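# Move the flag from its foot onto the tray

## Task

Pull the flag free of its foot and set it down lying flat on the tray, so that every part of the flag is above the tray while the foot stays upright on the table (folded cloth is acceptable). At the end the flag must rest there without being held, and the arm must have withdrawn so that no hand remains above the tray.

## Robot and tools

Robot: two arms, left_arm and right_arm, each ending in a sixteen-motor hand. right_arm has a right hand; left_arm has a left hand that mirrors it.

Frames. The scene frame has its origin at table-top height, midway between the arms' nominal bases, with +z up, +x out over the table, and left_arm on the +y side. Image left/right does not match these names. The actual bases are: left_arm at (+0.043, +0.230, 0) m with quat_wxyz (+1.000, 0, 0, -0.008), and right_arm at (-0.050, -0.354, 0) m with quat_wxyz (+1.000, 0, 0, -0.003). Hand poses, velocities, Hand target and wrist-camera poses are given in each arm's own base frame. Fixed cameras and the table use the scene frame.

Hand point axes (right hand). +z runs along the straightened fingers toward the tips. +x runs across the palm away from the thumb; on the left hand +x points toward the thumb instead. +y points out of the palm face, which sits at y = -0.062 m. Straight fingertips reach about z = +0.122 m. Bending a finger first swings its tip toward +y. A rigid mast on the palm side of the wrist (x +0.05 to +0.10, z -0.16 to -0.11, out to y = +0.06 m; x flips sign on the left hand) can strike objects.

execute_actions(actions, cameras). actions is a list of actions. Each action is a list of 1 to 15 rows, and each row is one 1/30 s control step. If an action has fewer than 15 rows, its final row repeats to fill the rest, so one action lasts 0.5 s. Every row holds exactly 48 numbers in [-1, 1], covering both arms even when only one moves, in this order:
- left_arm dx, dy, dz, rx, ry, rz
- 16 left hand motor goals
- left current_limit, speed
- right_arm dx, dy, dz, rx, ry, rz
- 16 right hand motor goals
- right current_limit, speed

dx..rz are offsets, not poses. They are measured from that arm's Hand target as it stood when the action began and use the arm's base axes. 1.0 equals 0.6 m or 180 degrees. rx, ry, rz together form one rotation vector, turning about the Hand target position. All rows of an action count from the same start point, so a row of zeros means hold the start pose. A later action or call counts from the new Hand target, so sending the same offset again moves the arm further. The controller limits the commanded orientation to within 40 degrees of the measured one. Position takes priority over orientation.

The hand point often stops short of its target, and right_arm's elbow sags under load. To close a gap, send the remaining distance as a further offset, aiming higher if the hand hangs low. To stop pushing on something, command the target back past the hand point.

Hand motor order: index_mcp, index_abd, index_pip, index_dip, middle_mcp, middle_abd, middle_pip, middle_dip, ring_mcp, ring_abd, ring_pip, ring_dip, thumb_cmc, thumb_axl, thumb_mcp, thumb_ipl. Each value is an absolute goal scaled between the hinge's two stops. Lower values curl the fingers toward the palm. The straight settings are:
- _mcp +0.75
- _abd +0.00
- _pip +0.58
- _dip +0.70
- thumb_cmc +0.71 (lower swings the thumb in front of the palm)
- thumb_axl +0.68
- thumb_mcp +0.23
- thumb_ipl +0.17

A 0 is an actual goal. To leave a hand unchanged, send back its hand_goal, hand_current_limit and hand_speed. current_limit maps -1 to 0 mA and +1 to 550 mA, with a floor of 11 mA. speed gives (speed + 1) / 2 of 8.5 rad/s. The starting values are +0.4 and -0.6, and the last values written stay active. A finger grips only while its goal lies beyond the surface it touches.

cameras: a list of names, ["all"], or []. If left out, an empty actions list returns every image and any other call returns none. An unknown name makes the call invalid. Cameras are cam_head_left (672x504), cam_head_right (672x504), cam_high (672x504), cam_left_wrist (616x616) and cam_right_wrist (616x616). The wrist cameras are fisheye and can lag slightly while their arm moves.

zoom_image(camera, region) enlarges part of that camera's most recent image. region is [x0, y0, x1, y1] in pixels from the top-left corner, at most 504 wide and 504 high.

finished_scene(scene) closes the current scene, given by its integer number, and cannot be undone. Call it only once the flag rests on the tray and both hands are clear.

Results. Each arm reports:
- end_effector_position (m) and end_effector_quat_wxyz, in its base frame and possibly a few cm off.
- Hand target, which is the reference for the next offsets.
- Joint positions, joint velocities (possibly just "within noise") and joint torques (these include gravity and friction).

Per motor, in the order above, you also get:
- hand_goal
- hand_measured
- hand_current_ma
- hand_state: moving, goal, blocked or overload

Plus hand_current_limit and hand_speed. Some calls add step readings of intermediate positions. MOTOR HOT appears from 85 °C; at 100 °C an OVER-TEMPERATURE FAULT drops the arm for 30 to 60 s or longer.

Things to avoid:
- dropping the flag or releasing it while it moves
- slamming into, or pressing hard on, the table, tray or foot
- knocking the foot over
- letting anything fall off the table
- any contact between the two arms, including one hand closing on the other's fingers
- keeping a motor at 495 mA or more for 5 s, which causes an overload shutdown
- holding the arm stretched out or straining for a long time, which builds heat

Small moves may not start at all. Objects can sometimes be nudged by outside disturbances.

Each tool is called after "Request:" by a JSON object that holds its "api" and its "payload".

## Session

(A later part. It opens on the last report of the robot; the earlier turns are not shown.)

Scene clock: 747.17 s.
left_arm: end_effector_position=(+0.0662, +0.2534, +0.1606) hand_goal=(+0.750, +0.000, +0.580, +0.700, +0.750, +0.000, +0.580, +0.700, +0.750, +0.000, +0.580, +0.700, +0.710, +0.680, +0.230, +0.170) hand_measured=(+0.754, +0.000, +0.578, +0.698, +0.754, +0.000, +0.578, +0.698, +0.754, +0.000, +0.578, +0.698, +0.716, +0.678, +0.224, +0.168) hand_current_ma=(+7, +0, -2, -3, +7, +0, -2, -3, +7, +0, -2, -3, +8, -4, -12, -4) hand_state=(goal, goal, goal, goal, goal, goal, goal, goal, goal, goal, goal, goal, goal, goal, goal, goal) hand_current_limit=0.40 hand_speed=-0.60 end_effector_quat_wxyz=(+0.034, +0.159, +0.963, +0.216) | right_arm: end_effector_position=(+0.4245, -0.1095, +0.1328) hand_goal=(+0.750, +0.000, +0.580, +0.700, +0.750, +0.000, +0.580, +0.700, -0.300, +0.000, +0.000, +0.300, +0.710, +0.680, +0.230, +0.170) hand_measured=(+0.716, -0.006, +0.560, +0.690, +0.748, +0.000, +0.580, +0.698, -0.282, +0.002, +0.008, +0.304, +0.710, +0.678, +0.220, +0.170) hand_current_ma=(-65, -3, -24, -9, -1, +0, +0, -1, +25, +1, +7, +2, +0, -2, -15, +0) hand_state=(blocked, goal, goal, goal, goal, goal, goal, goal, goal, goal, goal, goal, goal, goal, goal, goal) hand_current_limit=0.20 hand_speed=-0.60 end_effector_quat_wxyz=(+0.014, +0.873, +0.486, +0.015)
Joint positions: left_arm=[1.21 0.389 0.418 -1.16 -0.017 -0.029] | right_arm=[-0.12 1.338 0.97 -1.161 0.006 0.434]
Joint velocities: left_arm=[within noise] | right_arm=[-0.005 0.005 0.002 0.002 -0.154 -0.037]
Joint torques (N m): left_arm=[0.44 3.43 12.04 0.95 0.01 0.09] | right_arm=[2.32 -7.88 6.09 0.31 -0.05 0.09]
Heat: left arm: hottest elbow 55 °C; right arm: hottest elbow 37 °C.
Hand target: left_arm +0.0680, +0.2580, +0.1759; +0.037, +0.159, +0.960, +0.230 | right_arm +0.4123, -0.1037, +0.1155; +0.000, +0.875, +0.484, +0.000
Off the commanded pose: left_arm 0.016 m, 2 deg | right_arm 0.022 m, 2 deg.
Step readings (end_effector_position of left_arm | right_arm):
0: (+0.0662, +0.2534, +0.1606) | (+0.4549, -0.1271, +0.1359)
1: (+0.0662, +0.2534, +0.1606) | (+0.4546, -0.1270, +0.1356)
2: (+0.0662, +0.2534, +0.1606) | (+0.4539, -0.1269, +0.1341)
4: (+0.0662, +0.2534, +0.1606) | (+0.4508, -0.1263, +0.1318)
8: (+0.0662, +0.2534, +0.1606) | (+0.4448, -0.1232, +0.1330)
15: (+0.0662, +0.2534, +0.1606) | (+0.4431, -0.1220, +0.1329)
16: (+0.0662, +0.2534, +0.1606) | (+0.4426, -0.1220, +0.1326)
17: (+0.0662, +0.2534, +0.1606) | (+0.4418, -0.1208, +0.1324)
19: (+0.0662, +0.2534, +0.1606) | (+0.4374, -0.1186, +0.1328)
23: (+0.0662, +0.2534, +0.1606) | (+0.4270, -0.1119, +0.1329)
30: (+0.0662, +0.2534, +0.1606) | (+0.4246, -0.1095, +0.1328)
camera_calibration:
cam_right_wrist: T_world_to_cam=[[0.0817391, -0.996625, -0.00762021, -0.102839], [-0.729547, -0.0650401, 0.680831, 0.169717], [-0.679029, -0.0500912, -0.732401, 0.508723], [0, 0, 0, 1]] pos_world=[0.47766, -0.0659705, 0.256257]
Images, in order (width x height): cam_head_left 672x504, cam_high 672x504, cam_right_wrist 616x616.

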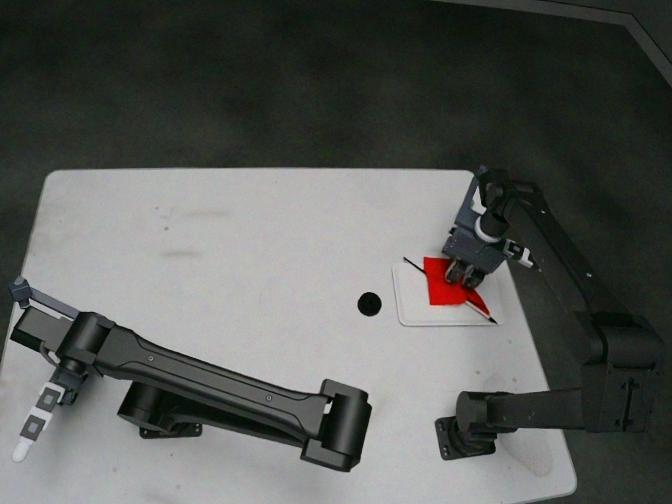

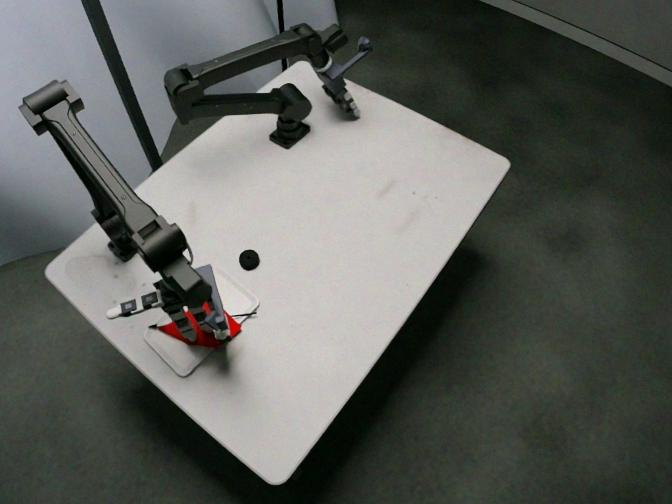

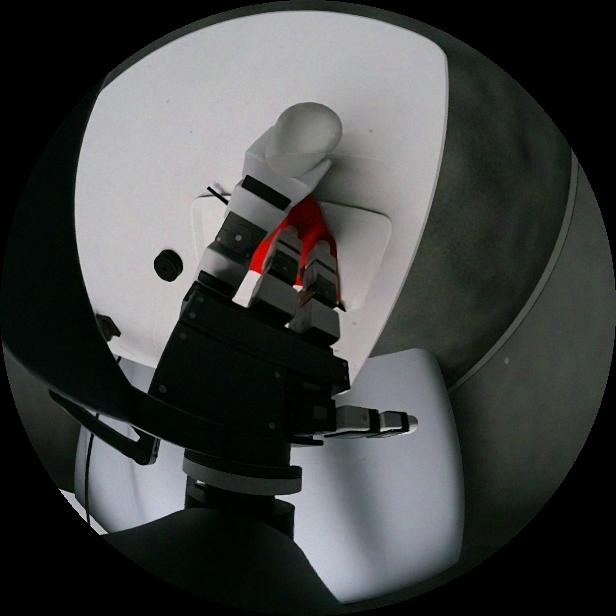

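Request:
{"api": "execute_actions", "payload": {"actions": [[[0,0,0,0,0,0,0.75,0,0.58,0.7,0.75,0,0.58,0.7,0.75,0,0.58,0.7,0.71,0.68,0.23,0.17,0.4,-0.6,0,0,0.083,0,0,0,0.75,0,0.58,0.7,0.75,0,0.58,0.7,-0.3,0,0,0.3,0.71,0.68,0.23,0.17,0.2,-0.6]],[[0,0,0,0,0,0,0.75,0,0.58,0.7,0.75,0,0.58,0.7,0.75,0,0.58,0.7,0.71,0.68,0.23,0.17,0.4,-0.6,0.083,0.043,0,0,0,0,0.75,0,0.58,0.7,0.75,0,0.58,0.7,-0.3,0,0,0.3,0.71,0.68,0.23,0.17,0.2,-0.6]],[[0,0,0,0,0,0,0.75,0,0.58,0.7,0.75,0,0.58,0.7,0.75,0,0.58,0.7,0.71,0.68,0.23,0.17,0.4,-0.6,0,0,-0.06,0,0,0,0.75,0,0.58,0.7,0.75,0,0.58,0.7,-0.3,0,0,0.3,0.71,0.68,0.23,0.17,0.2,-0.6]]], "cameras": ["cam_head_left","cam_high","cam_right_wrist"]}}

Request:
{"api": "zoom_image", "payload": {"camera": "cam_head_left", "region": [370, 200, 530, 330]}}

Scene clock: 756.17 s.
left_arm: end_effector_position=(+0.0662, +0.2534, +0.1606) hand_goal=(+0.750, +0.000, +0.580, +0.700, +0.750, +0.000, +0.580, +0.700, +0.750, +0.000, +0.580, +0.700, +0.710, +0.680, +0.230, +0.170) hand_measured=(+0.754, +0.000, +0.578, +0.698, +0.754, +0.000, +0.578, +0.698, +0.754, +0.000, +0.578, +0.698, +0.716, +0.678, +0.224, +0.168) hand_current_ma=(+7, +0, -2, -3, +7, +0, -2, -3, +7, +0, -2, -3, +8, -4, -12, -4) hand_state=(goal, goal, goal, goal, goal, goal, goal, goal, goal, goal, goal, goal, goal, goal, goal, goal) hand_current_limit=0.40 hand_speed=-0.60 end_effector_quat_wxyz=(+0.034, +0.159, +0.963, +0.216) | right_arm: end_effector_position=(+0.4644, -0.0767, +0.1427) hand_goal=(+0.750, +0.000, +0.580, +0.700, +0.750, +0.000, +0.580, +0.700, -0.300, +0.000, +0.000, +0.300, +0.710, +0.680, +0.230, +0.170) hand_measured=(+0.746, -0.002, +0.578, +0.698, +0.748, +0.000, +0.580, +0.698, -0.282, +0.002, +0.008, +0.304, +0.710, +0.678, +0.220, +0.170) hand_current_ma=(-2, -1, -2, -2, -1, +0, +0, -1, +24, +1, +7, +2, +0, -2, -14, +0) hand_state=(goal, goal, goal, goal, goal, goal, goal, goal, goal, goal, goal, goal, goal, goal, goal, goal) hand_current_limit=0.20 hand_speed=-0.60 end_effector_quat_wxyz=(+0.004, +0.872, +0.489, +0.010)
Joint positions: left_arm=[1.21 0.389 0.418 -1.16 -0.017 -0.029] | right_arm=[-0.032 1.436 1.1 -1.214 -0.003 0.517]
Joint torques (N m): left_arm=[0.32 3.55 12.01 0.95 0 0.09] | right_arm=[1.55 -8.7 7.68 0.81 0.3 0.03]
Heat: left arm: hottest elbow 55 °C; right arm: hottest elbow 37 °C.
Hand target: left_arm +0.0680, +0.2580, +0.1759; +0.037, +0.159, +0.960, +0.230 | right_arm +0.4621, -0.0780, +0.1293; -0.001, +0.875, +0.484, +0.000
Off the commanded pose: left_arm 0.016 m, 2 deg | right_arm 0.014 m, 1 deg.
Step readings (end_effector_position of left_arm | right_arm):
0: (+0.0662, +0.2534, +0.1606) | (+0.4245, -0.1096, +0.1328)
1: (+0.0662, +0.2534, +0.1606) | (+0.4244, -0.1095, +0.1329)
2: (+0.0662, +0.2534, +0.1606) | (+0.4221, -0.1092, +0.1328)
4: (+0.0662, +0.2534, +0.1606) | (+0.4138, -0.1078, +0.1322)
8: (+0.0662, +0.2534, +0.1606) | (+0.3976, -0.1058, +0.1331)
15: (+0.0662, +0.2534, +0.1606) | (+0.3947, -0.1055, +0.1391)
16: (+0.0662, +0.2534, +0.1606) | (+0.3954, -0.1052, +0.1400)
17: (+0.0662, +0.2534, +0.1606) | (+0.3971, -0.1041, +0.1416)
19: (+0.0662, +0.2534, +0.1606) | (+0.4067, -0.0975, +0.1467)
23: (+0.0662, +0.2534, +0.1606) | (+0.4352, -0.0794, +0.1567)
30: (+0.0662, +0.2534, +0.1606) | (+0.4438, -0.0754, +0.1519)
31: (+0.0662, +0.2534, +0.1606) | (+0.4439, -0.0754, +0.1513)
32: (+0.0662, +0.2534, +0.1606) | (+0.4450, -0.0756, +0.1511)
34: (+0.0662, +0.2534, +0.1606) | (+0.4506, -0.0760, +0.1505)
38: (+0.0662, +0.2534, +0.1606) | (+0.4608, -0.0765, +0.1468)
45: (+0.0662, +0.2534, +0.1606) | (+0.4642, -0.0766, +0.1426)
camera_calibration:
cam_right_wrist: T_world_to_cam=[[0.0867074, -0.99599, -0.0220503, -0.0734357], [-0.715948, -0.0776884, 0.693818, 0.185097], [-0.692748, -0.0443722, -0.719813, 0.549677], [0, 0, 0, 1]] pos_world=[0.519675, -0.0343709, 0.265621]
Images, in order (width x height): cam_head_left 672x504, cam_high 672x504, cam_right_wrist 616x616.

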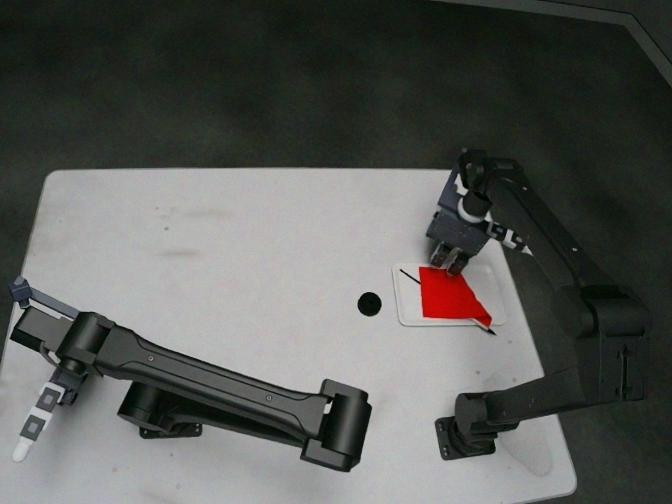

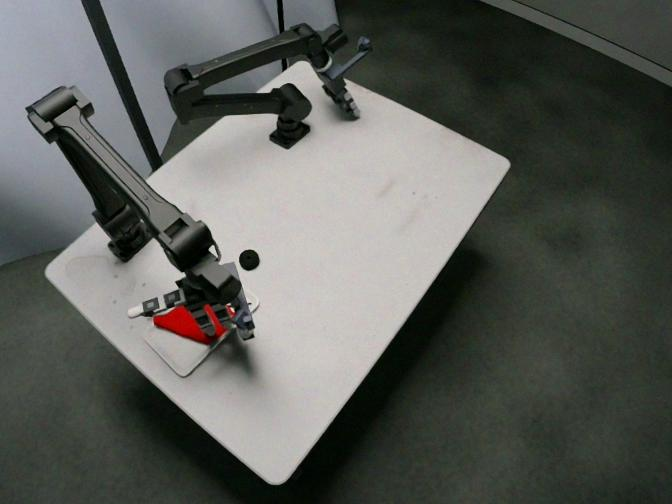

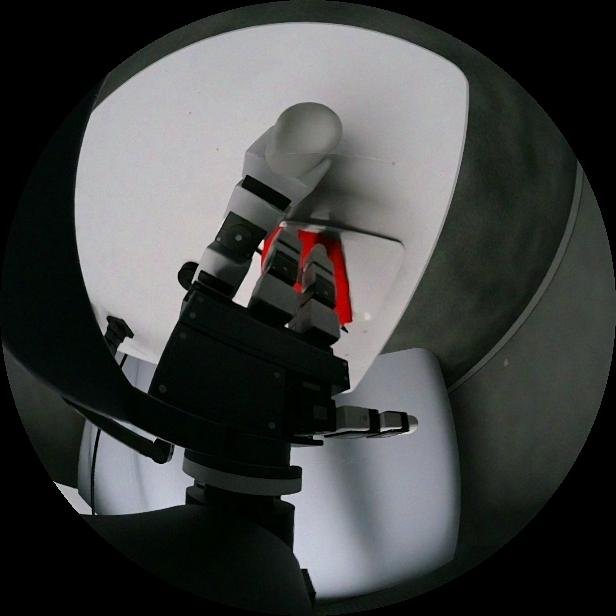

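Scaled by 3.150 from the camera's 672x504 image, which has a finer 960x720 frame.

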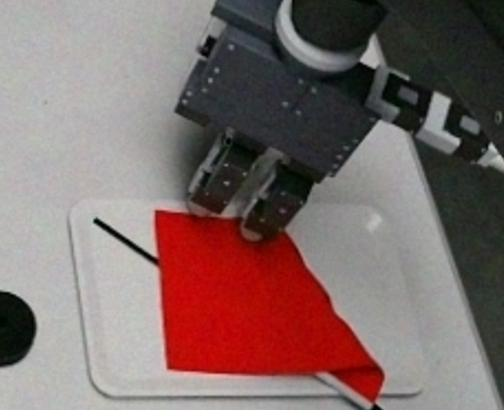

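Request:
{"api": "execute_actions", "payload": {"actions": [[[0,0,0,0,0,0,0.75,0,0.58,0.7,0.75,0,0.58,0.7,0.75,0,0.58,0.7,0.71,0.68,0.23,0.17,0.4,-0.6,0.035,-0.01,0.06,0,0,0,0.75,0,0.58,0.7,0.75,0,0.58,0.7,-0.3,0,0,0.3,0.71,0.68,0.23,0.17,0.2,-0.6]],[[0,0,0,0,0,0,0.75,0,0.58,0.7,0.75,0,0.58,0.7,0.75,0,0.58,0.7,0.71,0.68,0.23,0.17,0.4,-0.6,0,0,0.08,0,0,0,0.75,0,0.58,0.7,-0.3,0,0,0.3,-0.3,0,0,0.3,0.71,0.68,0.23,0.17,0.2,-0.6]],[[0,0,0,0,0,0,0.75,0,0.58,0.7,0.75,0,0.58,0.7,0.75,0,0.58,0.7,0.71,0.68,0.23,0.17,0.4,-0.6,-0.11,-0.015,0,0,0,0,0.75,0,0.58,0.7,-0.3,0,0,0.3,-0.3,0,0,0.3,0.71,0.68,0.23,0.17,0.2,-0.6]],[[0,0,0,0,0,0,0.75,0,0.58,0.7,0.75,0,0.58,0.7,0.75,0,0.58,0.7,0.71,0.68,0.23,0.17,0.4,-0.6,-0.11,-0.015,0,0,0,0,0.75,0,0.58,0.7,-0.3,0,0,0.3,-0.3,0,0,0.3,0.71,0.68,0.23,0.17,0.2,-0.6]],[[0,0,0,0,0,0,0.75,0,0.58,0.7,0.75,0,0.58,0.7,0.75,0,0.58,0.7,0.71,0.68,0.23,0.17,0.4,-0.6,-0.09,-0.012,0,0,0,0,0.75,0,0.58,0.7,-0.3,0,0,0.3,-0.3,0,0,0.3,0.71,0.68,0.23,0.17,0.2,-0.6]]], "cameras": ["cam_head_left","cam_high","cam_right_wrist"]}}

Request:
{"api": "zoom_image", "payload": {"camera": "cam_head_left", "region": [370, 220, 530, 350]}}

Request:
{"api": "zoom_image", "payload": {"camera": "cam_high", "region": [110, 240, 290, 400]}}

Scene clock: 781.90 s.
left_arm: end_effector_position=(+0.0662, +0.2534, +0.1606) hand_goal=(+0.750, +0.000, +0.580, +0.700, +0.750, +0.000, +0.580, +0.700, +0.750, +0.000, +0.580, +0.700, +0.710, +0.680, +0.230, +0.170) hand_measured=(+0.754, +0.000, +0.578, +0.698, +0.754, +0.000, +0.578, +0.698, +0.754, +0.000, +0.578, +0.698, +0.716, +0.678, +0.224, +0.168) hand_current_ma=(+7, +0, -2, -3, +7, +0, -2, -3, +7, +0, -2, -3, +8, -4, -12, -4) hand_state=(goal, goal, goal, goal, goal, goal, goal, goal, goal, goal, goal, goal, goal, goal, goal, goal) hand_current_limit=0.40 hand_speed=-0.60 end_effector_quat_wxyz=(+0.034, +0.159, +0.963, +0.216) | right_arm: end_effector_position=(+0.3030, -0.1079, +0.2199) hand_goal=(+0.750, +0.000, +0.580, +0.700, -0.300, +0.000, +0.000, +0.300, -0.300, +0.000, +0.000, +0.300, +0.710, +0.680, +0.230, +0.170) hand_measured=(+0.748, -0.002, +0.578, +0.698, -0.282, +0.000, +0.006, +0.304, -0.284, +0.002, +0.008, +0.304, +0.710, +0.678, +0.220, +0.170) hand_current_ma=(-1, -1, -1, -1, +23, +0, +5, +2, +20, +0, +7, +2, +0, -2, -14, +0) hand_state=(goal, goal, goal, goal, goal, goal, goal, goal, goal, goal, goal, goal, goal, goal, goal, goal) hand_current_limit=0.20 hand_speed=-0.60 end_effector_quat_wxyz=(+0.007, +0.875, +0.484, +0.008)
Joint positions: left_arm=[1.21 0.389 0.418 -1.16 -0.017 -0.029] | right_arm=[-0.175 0.96 0.924 -1.514 0 0.385]
Joint torques (N m): left_arm=[0.38 3.49 12.03 0.96 0.01 0.09] | right_arm=[0.91 -3.19 8.28 0.08 0.17 -0.16]
Heat: left arm: hottest elbow 56 °C; right arm: hottest elbow 37 °C.
Hand target: left_arm +0.0680, +0.2580, +0.1759; +0.037, +0.159, +0.960, +0.230 | right_arm +0.2971, -0.1091, +0.2133; -0.001, +0.875, +0.484, +0.000
Off the commanded pose: left_arm 0.016 m, 2 deg | right_arm 0.009 m, 1 deg.
Step readings (end_effector_position of left_arm | right_arm):
0: (+0.0662, +0.2534, +0.1606) | (+0.4644, -0.0767, +0.1427)
1: (+0.0662, +0.2534, +0.1606) | (+0.4644, -0.0767, +0.1427)
2: (+0.0662, +0.2534, +0.1606) | (+0.4636, -0.0766, +0.1423)
4: (+0.0662, +0.2534, +0.1606) | (+0.4603, -0.0766, +0.1421)
8: (+0.0662, +0.2534, +0.1606) | (+0.4608, -0.0777, +0.1460)
15: (+0.0662, +0.2534, +0.1606) | (+0.4672, -0.0785, +0.1553)
16: (+0.0662, +0.2534, +0.1606) | (+0.4671, -0.0785, +0.1557)
17: (+0.0662, +0.2534, +0.1606) | (+0.4657, -0.0785, +0.1571)
19: (+0.0662, +0.2534, +0.1606) | (+0.4623, -0.0783, +0.1628)
23: (+0.0662, +0.2534, +0.1606) | (+0.4673, -0.0786, +0.1813)
30: (+0.0662, +0.2534, +0.1606) | (+0.4703, -0.0788, +0.1914)
31: (+0.0662, +0.2534, +0.1606) | (+0.4699, -0.0789, +0.1915)
32: (+0.0662, +0.2534, +0.1606) | (+0.4691, -0.0794, +0.1925)
34: (+0.0662, +0.2534, +0.1606) | (+0.4610, -0.0814, +0.1940)
38: (+0.0662, +0.2534, +0.1606) | (+0.4332, -0.0877, +0.2049)
45: (+0.0662, +0.2534, +0.1606) | (+0.4235, -0.0913, +0.2256)
46: (+0.0662, +0.2534, +0.1606) | (+0.4229, -0.0911, +0.2244)
47: (+0.0662, +0.2534, +0.1606) | (+0.4195, -0.0918, +0.2213)
49: (+0.0662, +0.2534, +0.1606) | (+0.4042, -0.0928, +0.2121)
53: (+0.0662, +0.2534, +0.1606) | (+0.3671, -0.0975, +0.2037)
60: (+0.0662, +0.2534, +0.1606) | (+0.3570, -0.1003, +0.2205)
61: (+0.0662, +0.2534, +0.1606) | (+0.3566, -0.1004, +0.2203)
62: (+0.0662, +0.2534, +0.1606) | (+0.3542, -0.1011, +0.2186)
64: (+0.0662, +0.2534, +0.1606) | (+0.3423, -0.1024, +0.2127)
68: (+0.0662, +0.2534, +0.1606) | (+0.3117, -0.1065, +0.2088)
75: (+0.0662, +0.2534, +0.1606) | (+0.3029, -0.1082, +0.2200)
camera_calibration:
cam_right_wrist: T_world_to_cam=[[0.0756187, -0.997005, -0.0162029, -0.0869862], [-0.716763, -0.0656456, 0.69422, 0.0149586], [-0.693205, -0.0408824, -0.71958, 0.492648], [0, 0, 0, 1]] pos_world=[0.358806, -0.0656031, 0.342706]
Images, in order (width x height): cam_head_left 672x504, cam_high 672x504, cam_right_wrist 616x616.

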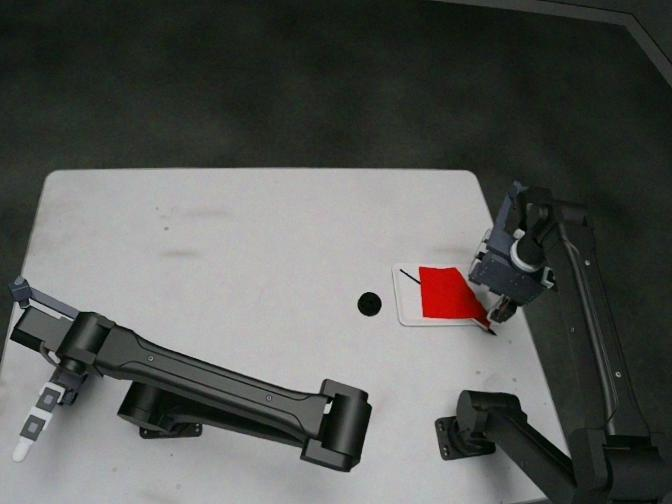

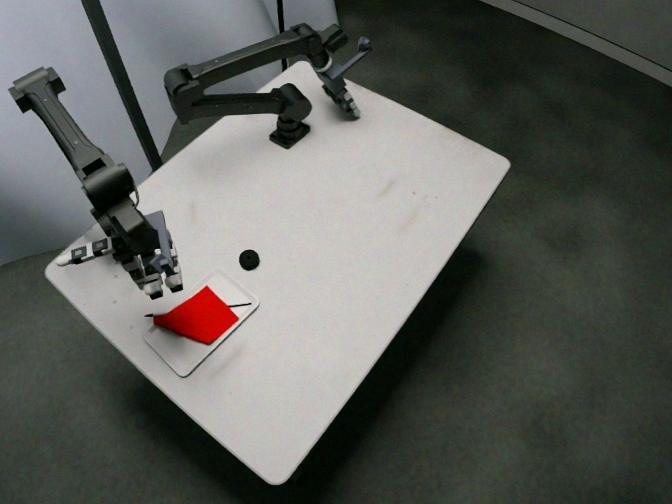

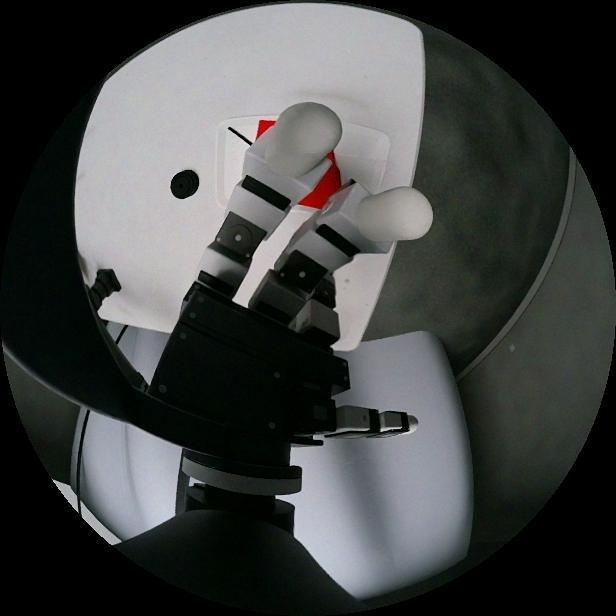

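Scaled by 3.150 from the camera's 672x504 image, which has a finer 960x720 frame.

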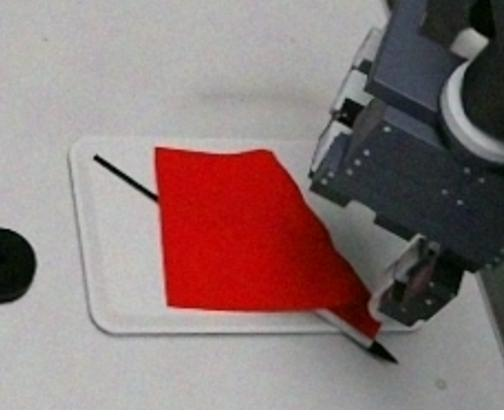

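Scaled by 2.800 from the camera's 672x504 image, which has a finer 960x720 frame.

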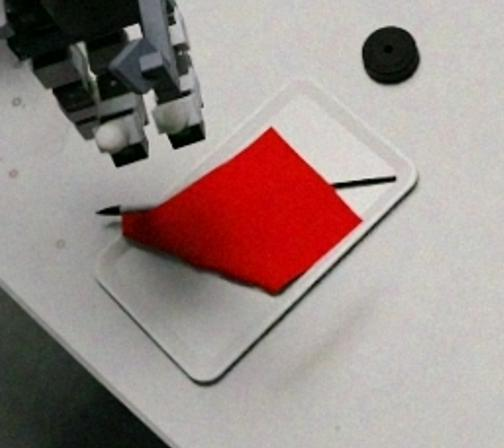

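Request:
{"api": "execute_actions", "payload": {"actions": [[[0,0,0,0,0,0,0.75,0,0.58,0.7,0.75,0,0.58,0.7,0.75,0,0.58,0.7,0.71,0.68,0.23,0.17,0.4,-0.6,-0.016,-0.028,-0.08,0,0,0,0.75,0,0.58,0.7,-0.3,0,0,0.3,-0.3,0,0,0.3,0.71,0.68,0.23,0.17,0.2,-0.6]],[[0,0,0,0,0,0,0.75,0,0.58,0.7,0.75,0,0.58,0.7,0.75,0,0.58,0.7,0.71,0.68,0.23,0.17,0.4,-0.6,0,0,-0.07,0,0,0,0.75,0,0.58,0.7,-0.3,0,0,0.3,-0.3,0,0,0.3,0.71,0.68,0.23,0.17,0.2,-0.6]]], "cameras": ["cam_head_left","cam_high","cam_right_wrist"]}}

Request:
{"api": "zoom_image", "payload": {"camera": "cam_head_left", "region": [370, 220, 530, 350]}}

Request:
{"api": "zoom_image", "payload": {"camera": "cam_high", "region": [110, 240, 290, 400]}}

Scene clock: 791.13 s.
left_arm: end_effector_position=(+0.0662, +0.2534, +0.1606) hand_goal=(+0.750, +0.000, +0.580, +0.700, +0.750, +0.000, +0.580, +0.700, +0.750, +0.000, +0.580, +0.700, +0.710, +0.680, +0.230, +0.170) hand_measured=(+0.754, +0.000, +0.578, +0.698, +0.754, +0.000, +0.578, +0.698, +0.754, +0.000, +0.578, +0.698, +0.716, +0.678, +0.224, +0.168) hand_current_ma=(+7, +0, -2, -3, +7, +0, -2, -3, +7, +0, -2, -3, +8, -4, -12, -4) hand_state=(goal, goal, goal, goal, goal, goal, goal, goal, goal, goal, goal, goal, goal, goal, goal, goal) hand_current_limit=0.40 hand_speed=-0.60 end_effector_quat_wxyz=(+0.034, +0.159, +0.963, +0.216) | right_arm: end_effector_position=(+0.2891, -0.1242, +0.1316) hand_goal=(+0.750, +0.000, +0.580, +0.700, -0.300, +0.000, +0.000, +0.300, -0.300, +0.000, +0.000, +0.300, +0.710, +0.680, +0.230, +0.170) hand_measured=(+0.748, -0.002, +0.578, +0.698, -0.284, +0.000, +0.006, +0.304, -0.284, +0.002, +0.008, +0.304, +0.708, +0.678, +0.220, +0.170) hand_current_ma=(-1, -1, -1, -1, +21, +0, +5, +2, +19, +0, +6, +2, +0, -2, -13, +0) hand_state=(goal, goal, goal, goal, goal, goal, goal, goal, goal, goal, goal, goal, goal, goal, goal, goal) hand_current_limit=0.20 hand_speed=-0.60 end_effector_quat_wxyz=(+0.005, +0.875, +0.484, +0.005)
Joint positions: left_arm=[1.21 0.389 0.418 -1.16 -0.017 -0.029] | right_arm=[-0.253 0.977 0.7 -1.282 0 0.307]
Joint torques (N m): left_arm=[0.38 3.55 12.01 0.96 0.01 0.09] | right_arm=[0.91 -1.96 8.06 0.9 0.16 -0.13]
Heat: left arm: hottest elbow 56 °C; right arm: hottest elbow 37 °C.
Hand target: left_arm +0.0680, +0.2580, +0.1759; +0.037, +0.159, +0.960, +0.230 | right_arm +0.2875, -0.1260, +0.1235; +0.000, +0.875, +0.484, +0.000
Off the commanded pose: left_arm 0.016 m, 2 deg | right_arm 0.009 m, 1 deg.
Step readings (end_effector_position of left_arm | right_arm):
0: (+0.0662, +0.2534, +0.1606) | (+0.3031, -0.1079, +0.2199)
1: (+0.0662, +0.2534, +0.1606) | (+0.3027, -0.1080, +0.2191)
2: (+0.0662, +0.2534, +0.1606) | (+0.3020, -0.1090, +0.2163)
4: (+0.0662, +0.2534, +0.1606) | (+0.2986, -0.1129, +0.2039)
8: (+0.0662, +0.2534, +0.1606) | (+0.2839, -0.1208, +0.1748)
15: (+0.0662, +0.2534, +0.1606) | (+0.2873, -0.1241, +0.1710)
16: (+0.0662, +0.2534, +0.1606) | (+0.2875, -0.1241, +0.1705)
17: (+0.0662, +0.2534, +0.1606) | (+0.2886, -0.1243, +0.1687)
19: (+0.0662, +0.2534, +0.1606) | (+0.2906, -0.1246, +0.1606)
23: (+0.0662, +0.2534, +0.1606) | (+0.2847, -0.1229, +0.1383)
30: (+0.0662, +0.2534, +0.1606) | (+0.2883, -0.1239, +0.1314)
camera_calibration:
cam_right_wrist: T_world_to_cam=[[0.0758371, -0.996977, -0.0168935, -0.10349], [-0.711007, -0.065947, 0.700085, 0.0626794], [-0.699083, -0.041081, -0.713859, 0.419697], [0, 0, 0, 1]] pos_world=[0.345817, -0.0818019, 0.253975]
Images, in order (width x height): cam_head_left 672x504, cam_high 672x504, cam_right_wrist 616x616.

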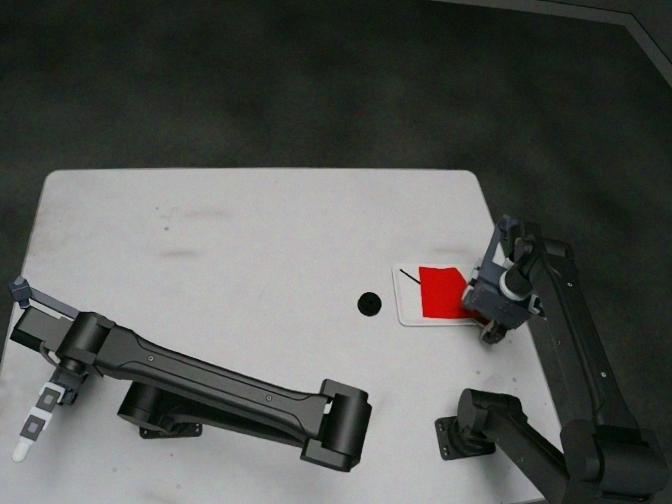

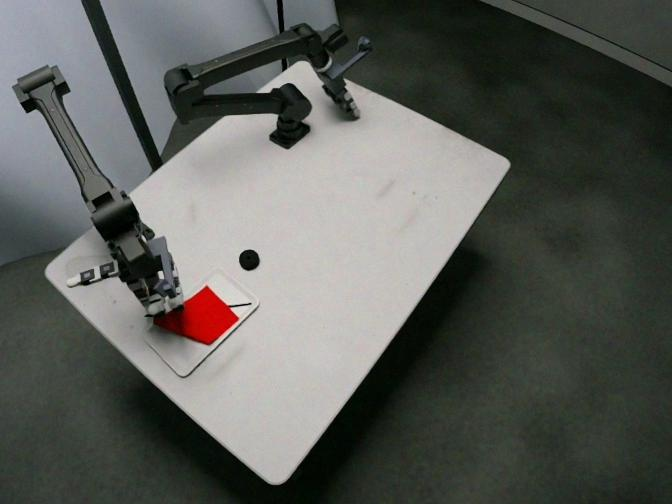

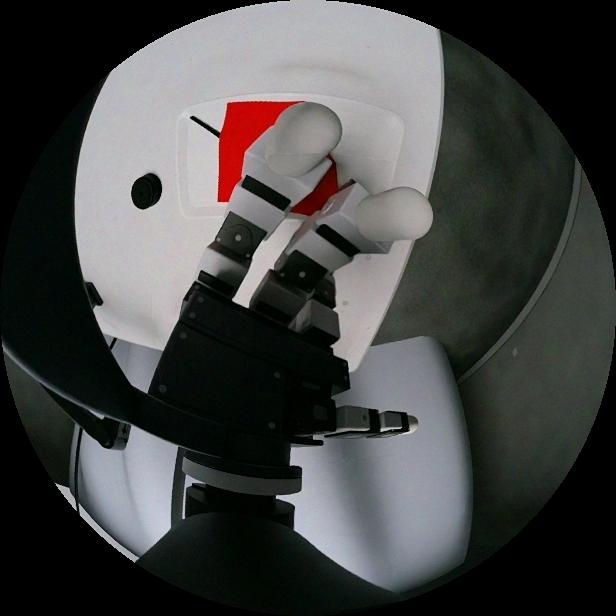

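Scaled by 3.150 from the camera's 672x504 image, which has a finer 960x720 frame.

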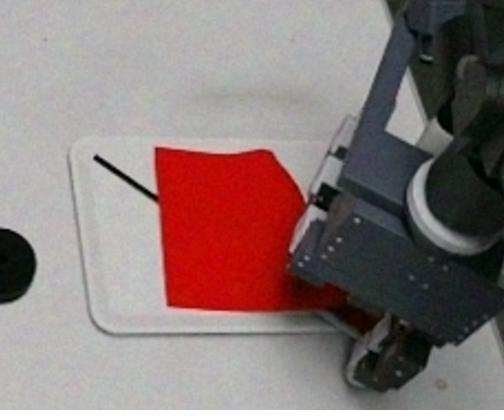

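Scaled by 2.800 from the camera's 672x504 image, which has a finer 960x720 frame.

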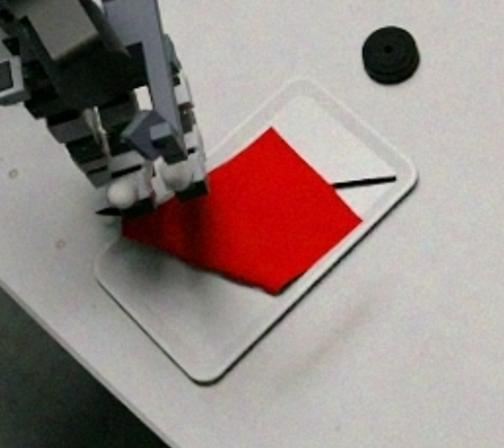

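Request:
{"api": "execute_actions", "payload": {"actions": [[[0,0,0,0,0,0,0.75,0,0.58,0.7,0.75,0,0.58,0.7,0.75,0,0.58,0.7,0.71,0.68,0.23,0.17,0.4,-0.6,0.035,-0.008,0,0,0,0,0.75,0,0.58,0.7,-0.3,0,0,0.3,-0.3,0,0,0.3,0.71,0.68,0.23,0.17,0.2,-0.6]],[[0,0,0,0,0,0,0.75,0,0.58,0.7,0.75,0,0.58,0.7,0.75,0,0.58,0.7,0.71,0.68,0.23,0.17,0.4,-0.6,0.031,-0.028,0,0,0,0,0.75,0,0.58,0.7,-0.3,0,0,0.3,-0.3,0,0,0.3,0.71,0.68,0.23,0.17,0.2,-0.6]]], "cameras": ["cam_head_left","cam_high","cam_right_wrist"]}}

Request:
{"api": "zoom_image", "payload": {"camera": "cam_head_left", "region": [370, 220, 530, 350]}}

Request:
{"api": "zoom_image", "payload": {"camera": "cam_high", "region": [110, 240, 290, 400]}}

Scene clock: 799.37 s.
left_arm: end_effector_position=(+0.0662, +0.2534, +0.1606) hand_goal=(+0.750, +0.000, +0.580, +0.700, +0.750, +0.000, +0.580, +0.700, +0.750, +0.000, +0.580, +0.700, +0.710, +0.680, +0.230, +0.170) hand_measured=(+0.754, +0.000, +0.578, +0.698, +0.754, +0.000, +0.578, +0.698, +0.754, +0.000, +0.578, +0.698, +0.716, +0.678, +0.224, +0.168) hand_current_ma=(+7, +0, -2, -3, +7, +0, -2, -3, +7, +0, -2, -3, +8, -4, -12, -4) hand_state=(goal, goal, goal, goal, goal, goal, goal, goal, goal, goal, goal, goal, goal, goal, goal, goal) hand_current_limit=0.40 hand_speed=-0.60 end_effector_quat_wxyz=(+0.034, +0.159, +0.963, +0.216) | right_arm: end_effector_position=(+0.3100, -0.1393, +0.1204) hand_goal=(+0.750, +0.000, +0.580, +0.700, -0.300, +0.000, +0.000, +0.300, -0.300, +0.000, +0.000, +0.300, +0.710, +0.680, +0.230, +0.170) hand_measured=(+0.818, -0.020, +0.622, +0.722, -0.284, +0.000, +0.006, +0.304, -0.284, +0.002, +0.008, +0.304, +0.708, +0.678, +0.220, +0.170) hand_current_ma=(+174, -22, +77, +31, +21, +0, +5, +2, +19, +0, +6, +2, +0, -2, -13, +0) hand_state=(blocked, blocked, blocked, blocked, goal, goal, goal, goal, goal, goal, goal, goal, goal, goal, goal, goal) hand_current_limit=0.20 hand_speed=-0.60 end_effector_quat_wxyz=(-0.009, +0.876, +0.482, -0.009)
Joint positions: left_arm=[1.21 0.389 0.418 -1.16 -0.017 -0.029] | right_arm=[-0.288 1.093 0.75 -1.254 0 0.278]
Joint torques (N m): left_arm=[0.38 3.43 12.01 0.96 0.01 0.09] | right_arm=[0.67 -2.02 11.22 1.63 0.19 -0.21]
Heat: left arm: hottest elbow 56 °C; right arm: hottest elbow 37 °C.
Hand target: left_arm +0.0680, +0.2580, +0.1759; +0.037, +0.159, +0.960, +0.230 | right_arm +0.3271, -0.1475, +0.1233; -0.001, +0.875, +0.484, +0.000
Off the commanded pose: left_arm 0.016 m, 2 deg | right_arm 0.019 m, 1 deg.
Step readings (end_effector_position of left_arm | right_arm):
0: (+0.0662, +0.2534, +0.1606) | (+0.2892, -0.1242, +0.1317)
1: (+0.0662, +0.2534, +0.1606) | (+0.2893, -0.1242, +0.1316)
2: (+0.0662, +0.2534, +0.1606) | (+0.2897, -0.1243, +0.1310)
4: (+0.0662, +0.2534, +0.1606) | (+0.2917, -0.1248, +0.1275)
8: (+0.0662, +0.2534, +0.1606) | (+0.2961, -0.1265, +0.1230)
15: (+0.0662, +0.2534, +0.1606) | (+0.2967, -0.1267, +0.1230)
16: (+0.0662, +0.2534, +0.1606) | (+0.2969, -0.1269, +0.1231)
17: (+0.0662, +0.2534, +0.1606) | (+0.2975, -0.1275, +0.1233)
19: (+0.0662, +0.2534, +0.1606) | (+0.3004, -0.1311, +0.1230)
23: (+0.0662, +0.2534, +0.1606) | (+0.3073, -0.1386, +0.1211)
30: (+0.0662, +0.2534, +0.1606) | (+0.3099, -0.1395, +0.1205)
camera_calibration:
cam_right_wrist: T_world_to_cam=[[0.0692571, -0.997138, -0.0303321, -0.116775], [-0.685025, -0.0696385, 0.725184, 0.0728631], [-0.72522, -0.0294459, -0.687887, 0.432261], [0, 0, 0, 1]] pos_world=[0.371485, -0.0986387, 0.240965]
Images, in order (width x height): cam_head_left 672x504, cam_high 672x504, cam_right_wrist 616x616.

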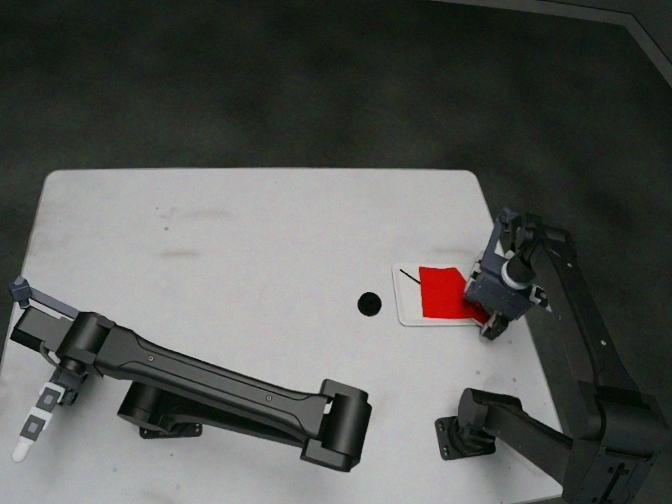

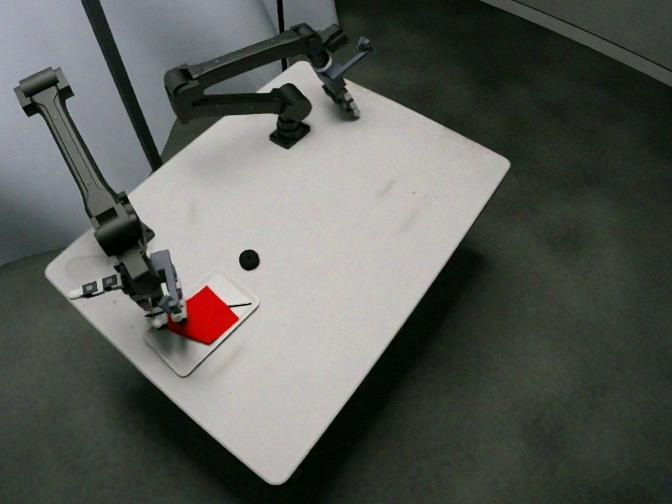

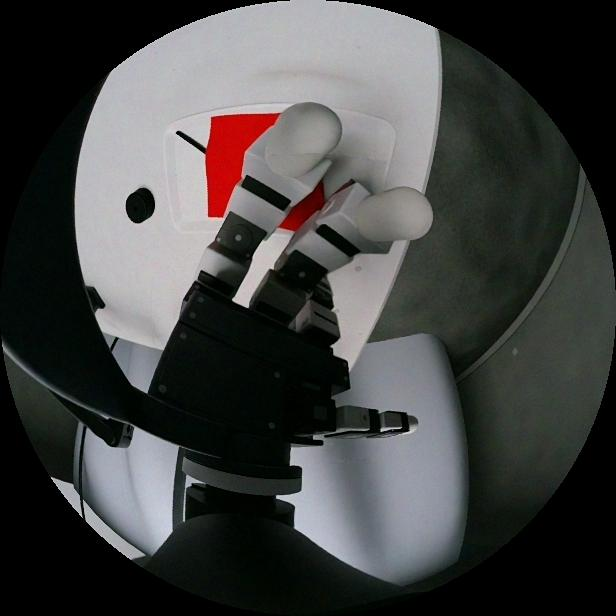

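Scaled by 3.150 from the camera's 672x504 image, which has a finer 960x720 frame.

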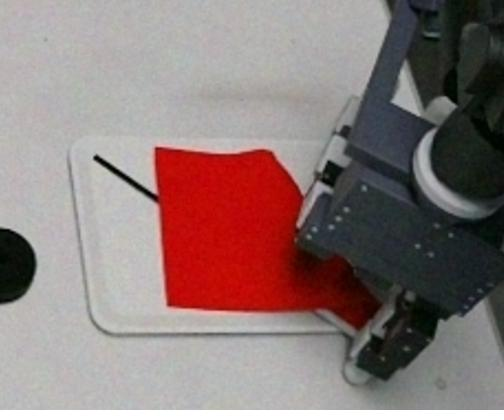

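Scaled by 2.800 from the camera's 672x504 image, which has a finer 960x720 frame.

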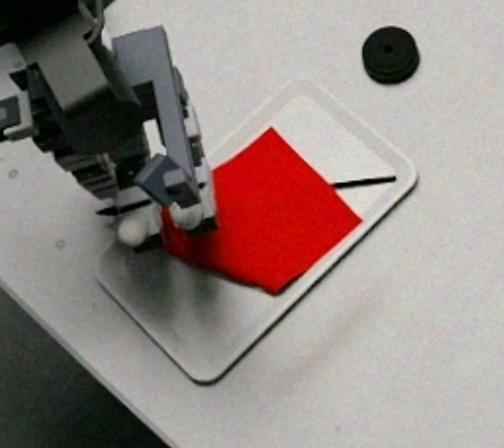

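Request:
{"api": "execute_actions", "payload": {"actions": [[[0,0,0,0,0,0,0.75,0,0.58,0.7,0.75,0,0.58,0.7,0.75,0,0.58,0.7,0.71,0.68,0.23,0.17,0.4,-0.6,0.01,0,0.025,0,0,0,0.75,0,0.58,0.7,-0.3,0,0,0.3,-0.3,0,0,0.3,0.71,0.68,0.23,0.17,0.2,-0.6]],[[0,0,0,0,0,0,0.75,0,0.58,0.7,0.75,0,0.58,0.7,0.75,0,0.58,0.7,0.71,0.68,0.23,0.17,0.4,-0.6,0.005,0,0.005,0,0,0,0.75,0,0.58,0.7,-0.3,0,0,0.3,-0.3,0,0,0.3,0.71,0.68,0.23,0.17,0.2,-0.6]]], "cameras": ["cam_head_left","cam_high","cam_right_wrist"]}}

Request:
{"api": "zoom_image", "payload": {"camera": "cam_head_left", "region": [370, 220, 530, 350]}}

Request:
{"api": "zoom_image", "payload": {"camera": "cam_high", "region": [110, 240, 290, 400]}}

Scene clock: 807.20 s.
left_arm: end_effector_position=(+0.0662, +0.2534, +0.1606) hand_goal=(+0.750, +0.000, +0.580, +0.700, +0.750, +0.000, +0.580, +0.700, +0.750, +0.000, +0.580, +0.700, +0.710, +0.680, +0.230, +0.170) hand_measured=(+0.754, +0.000, +0.578, +0.698, +0.754, +0.000, +0.578, +0.698, +0.754, +0.000, +0.578, +0.698, +0.716, +0.678, +0.224, +0.168) hand_current_ma=(+7, +0, -2, -3, +7, +0, -2, -3, +7, +0, -2, -3, +8, -4, -12, -4) hand_state=(goal, goal, goal, goal, goal, goal, goal, goal, goal, goal, goal, goal, goal, goal, goal, goal) hand_current_limit=0.40 hand_speed=-0.60 end_effector_quat_wxyz=(+0.034, +0.159, +0.963, +0.216) | right_arm: end_effector_position=(+0.3182, -0.1416, +0.1249) hand_goal=(+0.750, +0.000, +0.580, +0.700, -0.300, +0.000, +0.000, +0.300, -0.300, +0.000, +0.000, +0.300, +0.710, +0.680, +0.230, +0.170) hand_measured=(+0.752, -0.004, +0.584, +0.704, -0.284, +0.000, +0.006, +0.304, -0.284, +0.002, +0.008, +0.304, +0.708, +0.678, +0.220, +0.170) hand_current_ma=(+1, -1, +2, +2, +21, +0, +5, +2, +19, +0, +6, +2, +0, -2, -13, +0) hand_state=(goal, goal, goal, goal, goal, goal, goal, goal, goal, goal, goal, goal, goal, goal, goal, goal) hand_current_limit=0.20 hand_speed=-0.60 end_effector_quat_wxyz=(-0.010, +0.876, +0.482, -0.010)
Joint positions: left_arm=[1.21 0.389 0.418 -1.16 -0.017 -0.029] | right_arm=[-0.288 1.116 0.779 -1.263 -0.001 0.277]
Joint torques (N m): left_arm=[0.38 3.49 12.01 0.95 0 0.09] | right_arm=[1.38 -3.55 13.52 0.08 0.22 -0.13]
Heat: left arm: hottest elbow 56 °C; right arm: hottest elbow 37 °C.
Hand target: left_arm +0.0680, +0.2580, +0.1759; +0.037, +0.159, +0.960, +0.230 | right_arm +0.3362, -0.1475, +0.1415; +0.000, +0.875, +0.484, +0.000
Off the commanded pose: left_arm 0.016 m, 2 deg | right_arm 0.025 m, 2 deg.
Step readings (end_effector_position of left_arm | right_arm):
0: (+0.0662, +0.2534, +0.1606) | (+0.3101, -0.1393, +0.1204)
1: (+0.0662, +0.2534, +0.1606) | (+0.3103, -0.1394, +0.1208)
2: (+0.0662, +0.2534, +0.1606) | (+0.3109, -0.1395, +0.1214)
4: (+0.0662, +0.2534, +0.1606) | (+0.3111, -0.1395, +0.1214)
8: (+0.0662, +0.2534, +0.1606) | (+0.3122, -0.1398, +0.1208)
15: (+0.0662, +0.2534, +0.1606) | (+0.3139, -0.1403, +0.1220)
16: (+0.0662, +0.2534, +0.1606) | (+0.3139, -0.1403, +0.1220)
17: (+0.0662, +0.2534, +0.1606) | (+0.3142, -0.1404, +0.1222)
19: (+0.0662, +0.2534, +0.1606) | (+0.3149, -0.1406, +0.1228)
23: (+0.0662, +0.2534, +0.1606) | (+0.3174, -0.1413, +0.1243)
30: (+0.0662, +0.2534, +0.1606) | (+0.3182, -0.1416, +0.1250)
camera_calibration:
cam_right_wrist: T_world_to_cam=[[0.0698948, -0.997035, -0.0321743, -0.119304], [-0.683036, -0.0713394, 0.726892, 0.0739934], [-0.727033, -0.0288298, -0.685997, 0.441669], [0, 0, 0, 1]] pos_world=[0.379986, -0.100938, 0.24536]
Images, in order (width x height): cam_head_left 672x504, cam_high 672x504, cam_right_wrist 616x616.

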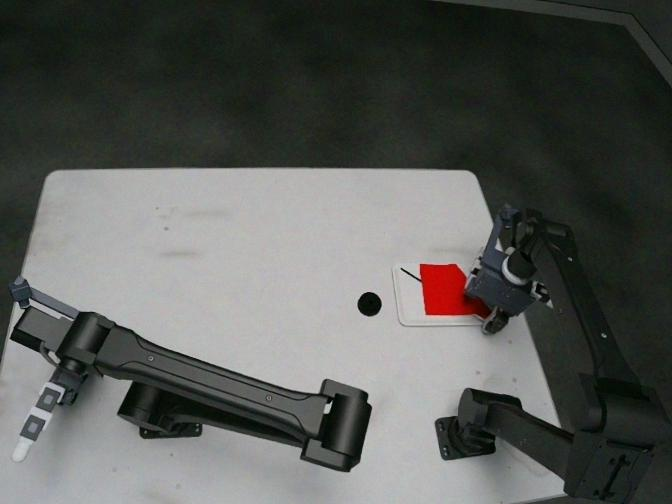

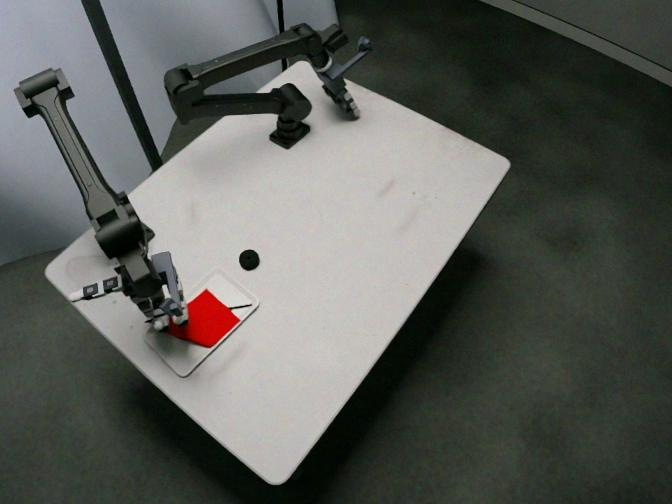

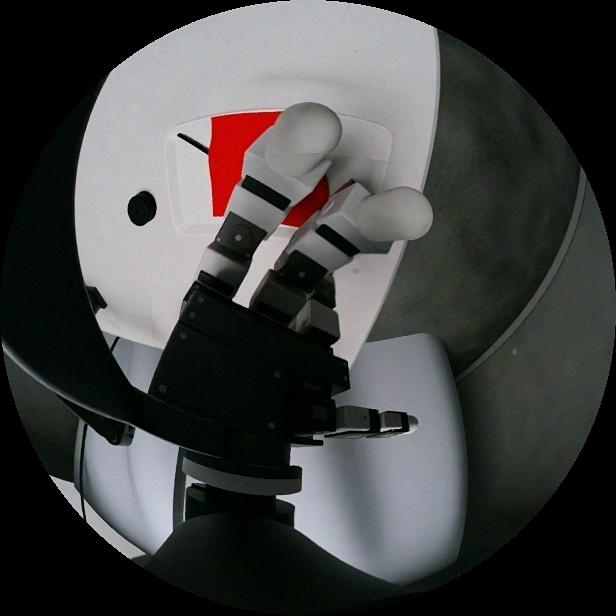

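Scaled by 3.150 from the camera's 672x504 image, which has a finer 960x720 frame.

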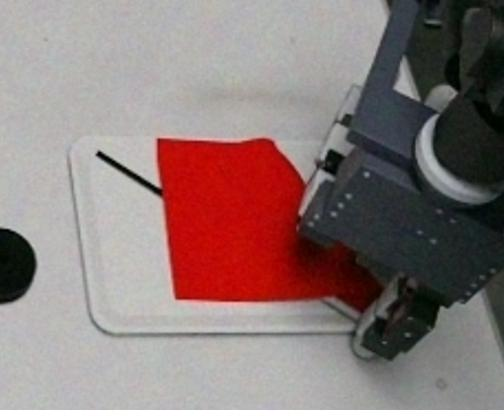

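Scaled by 2.800 from the camera's 672x504 image, which has a finer 960x720 frame.

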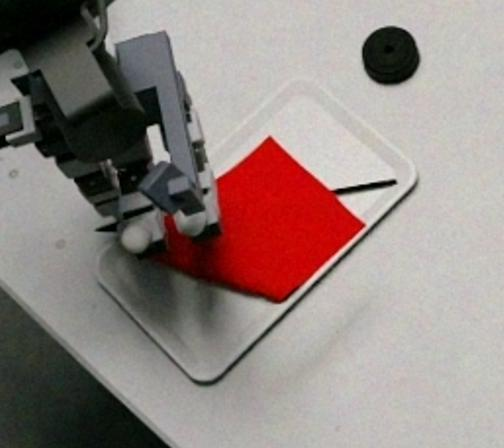

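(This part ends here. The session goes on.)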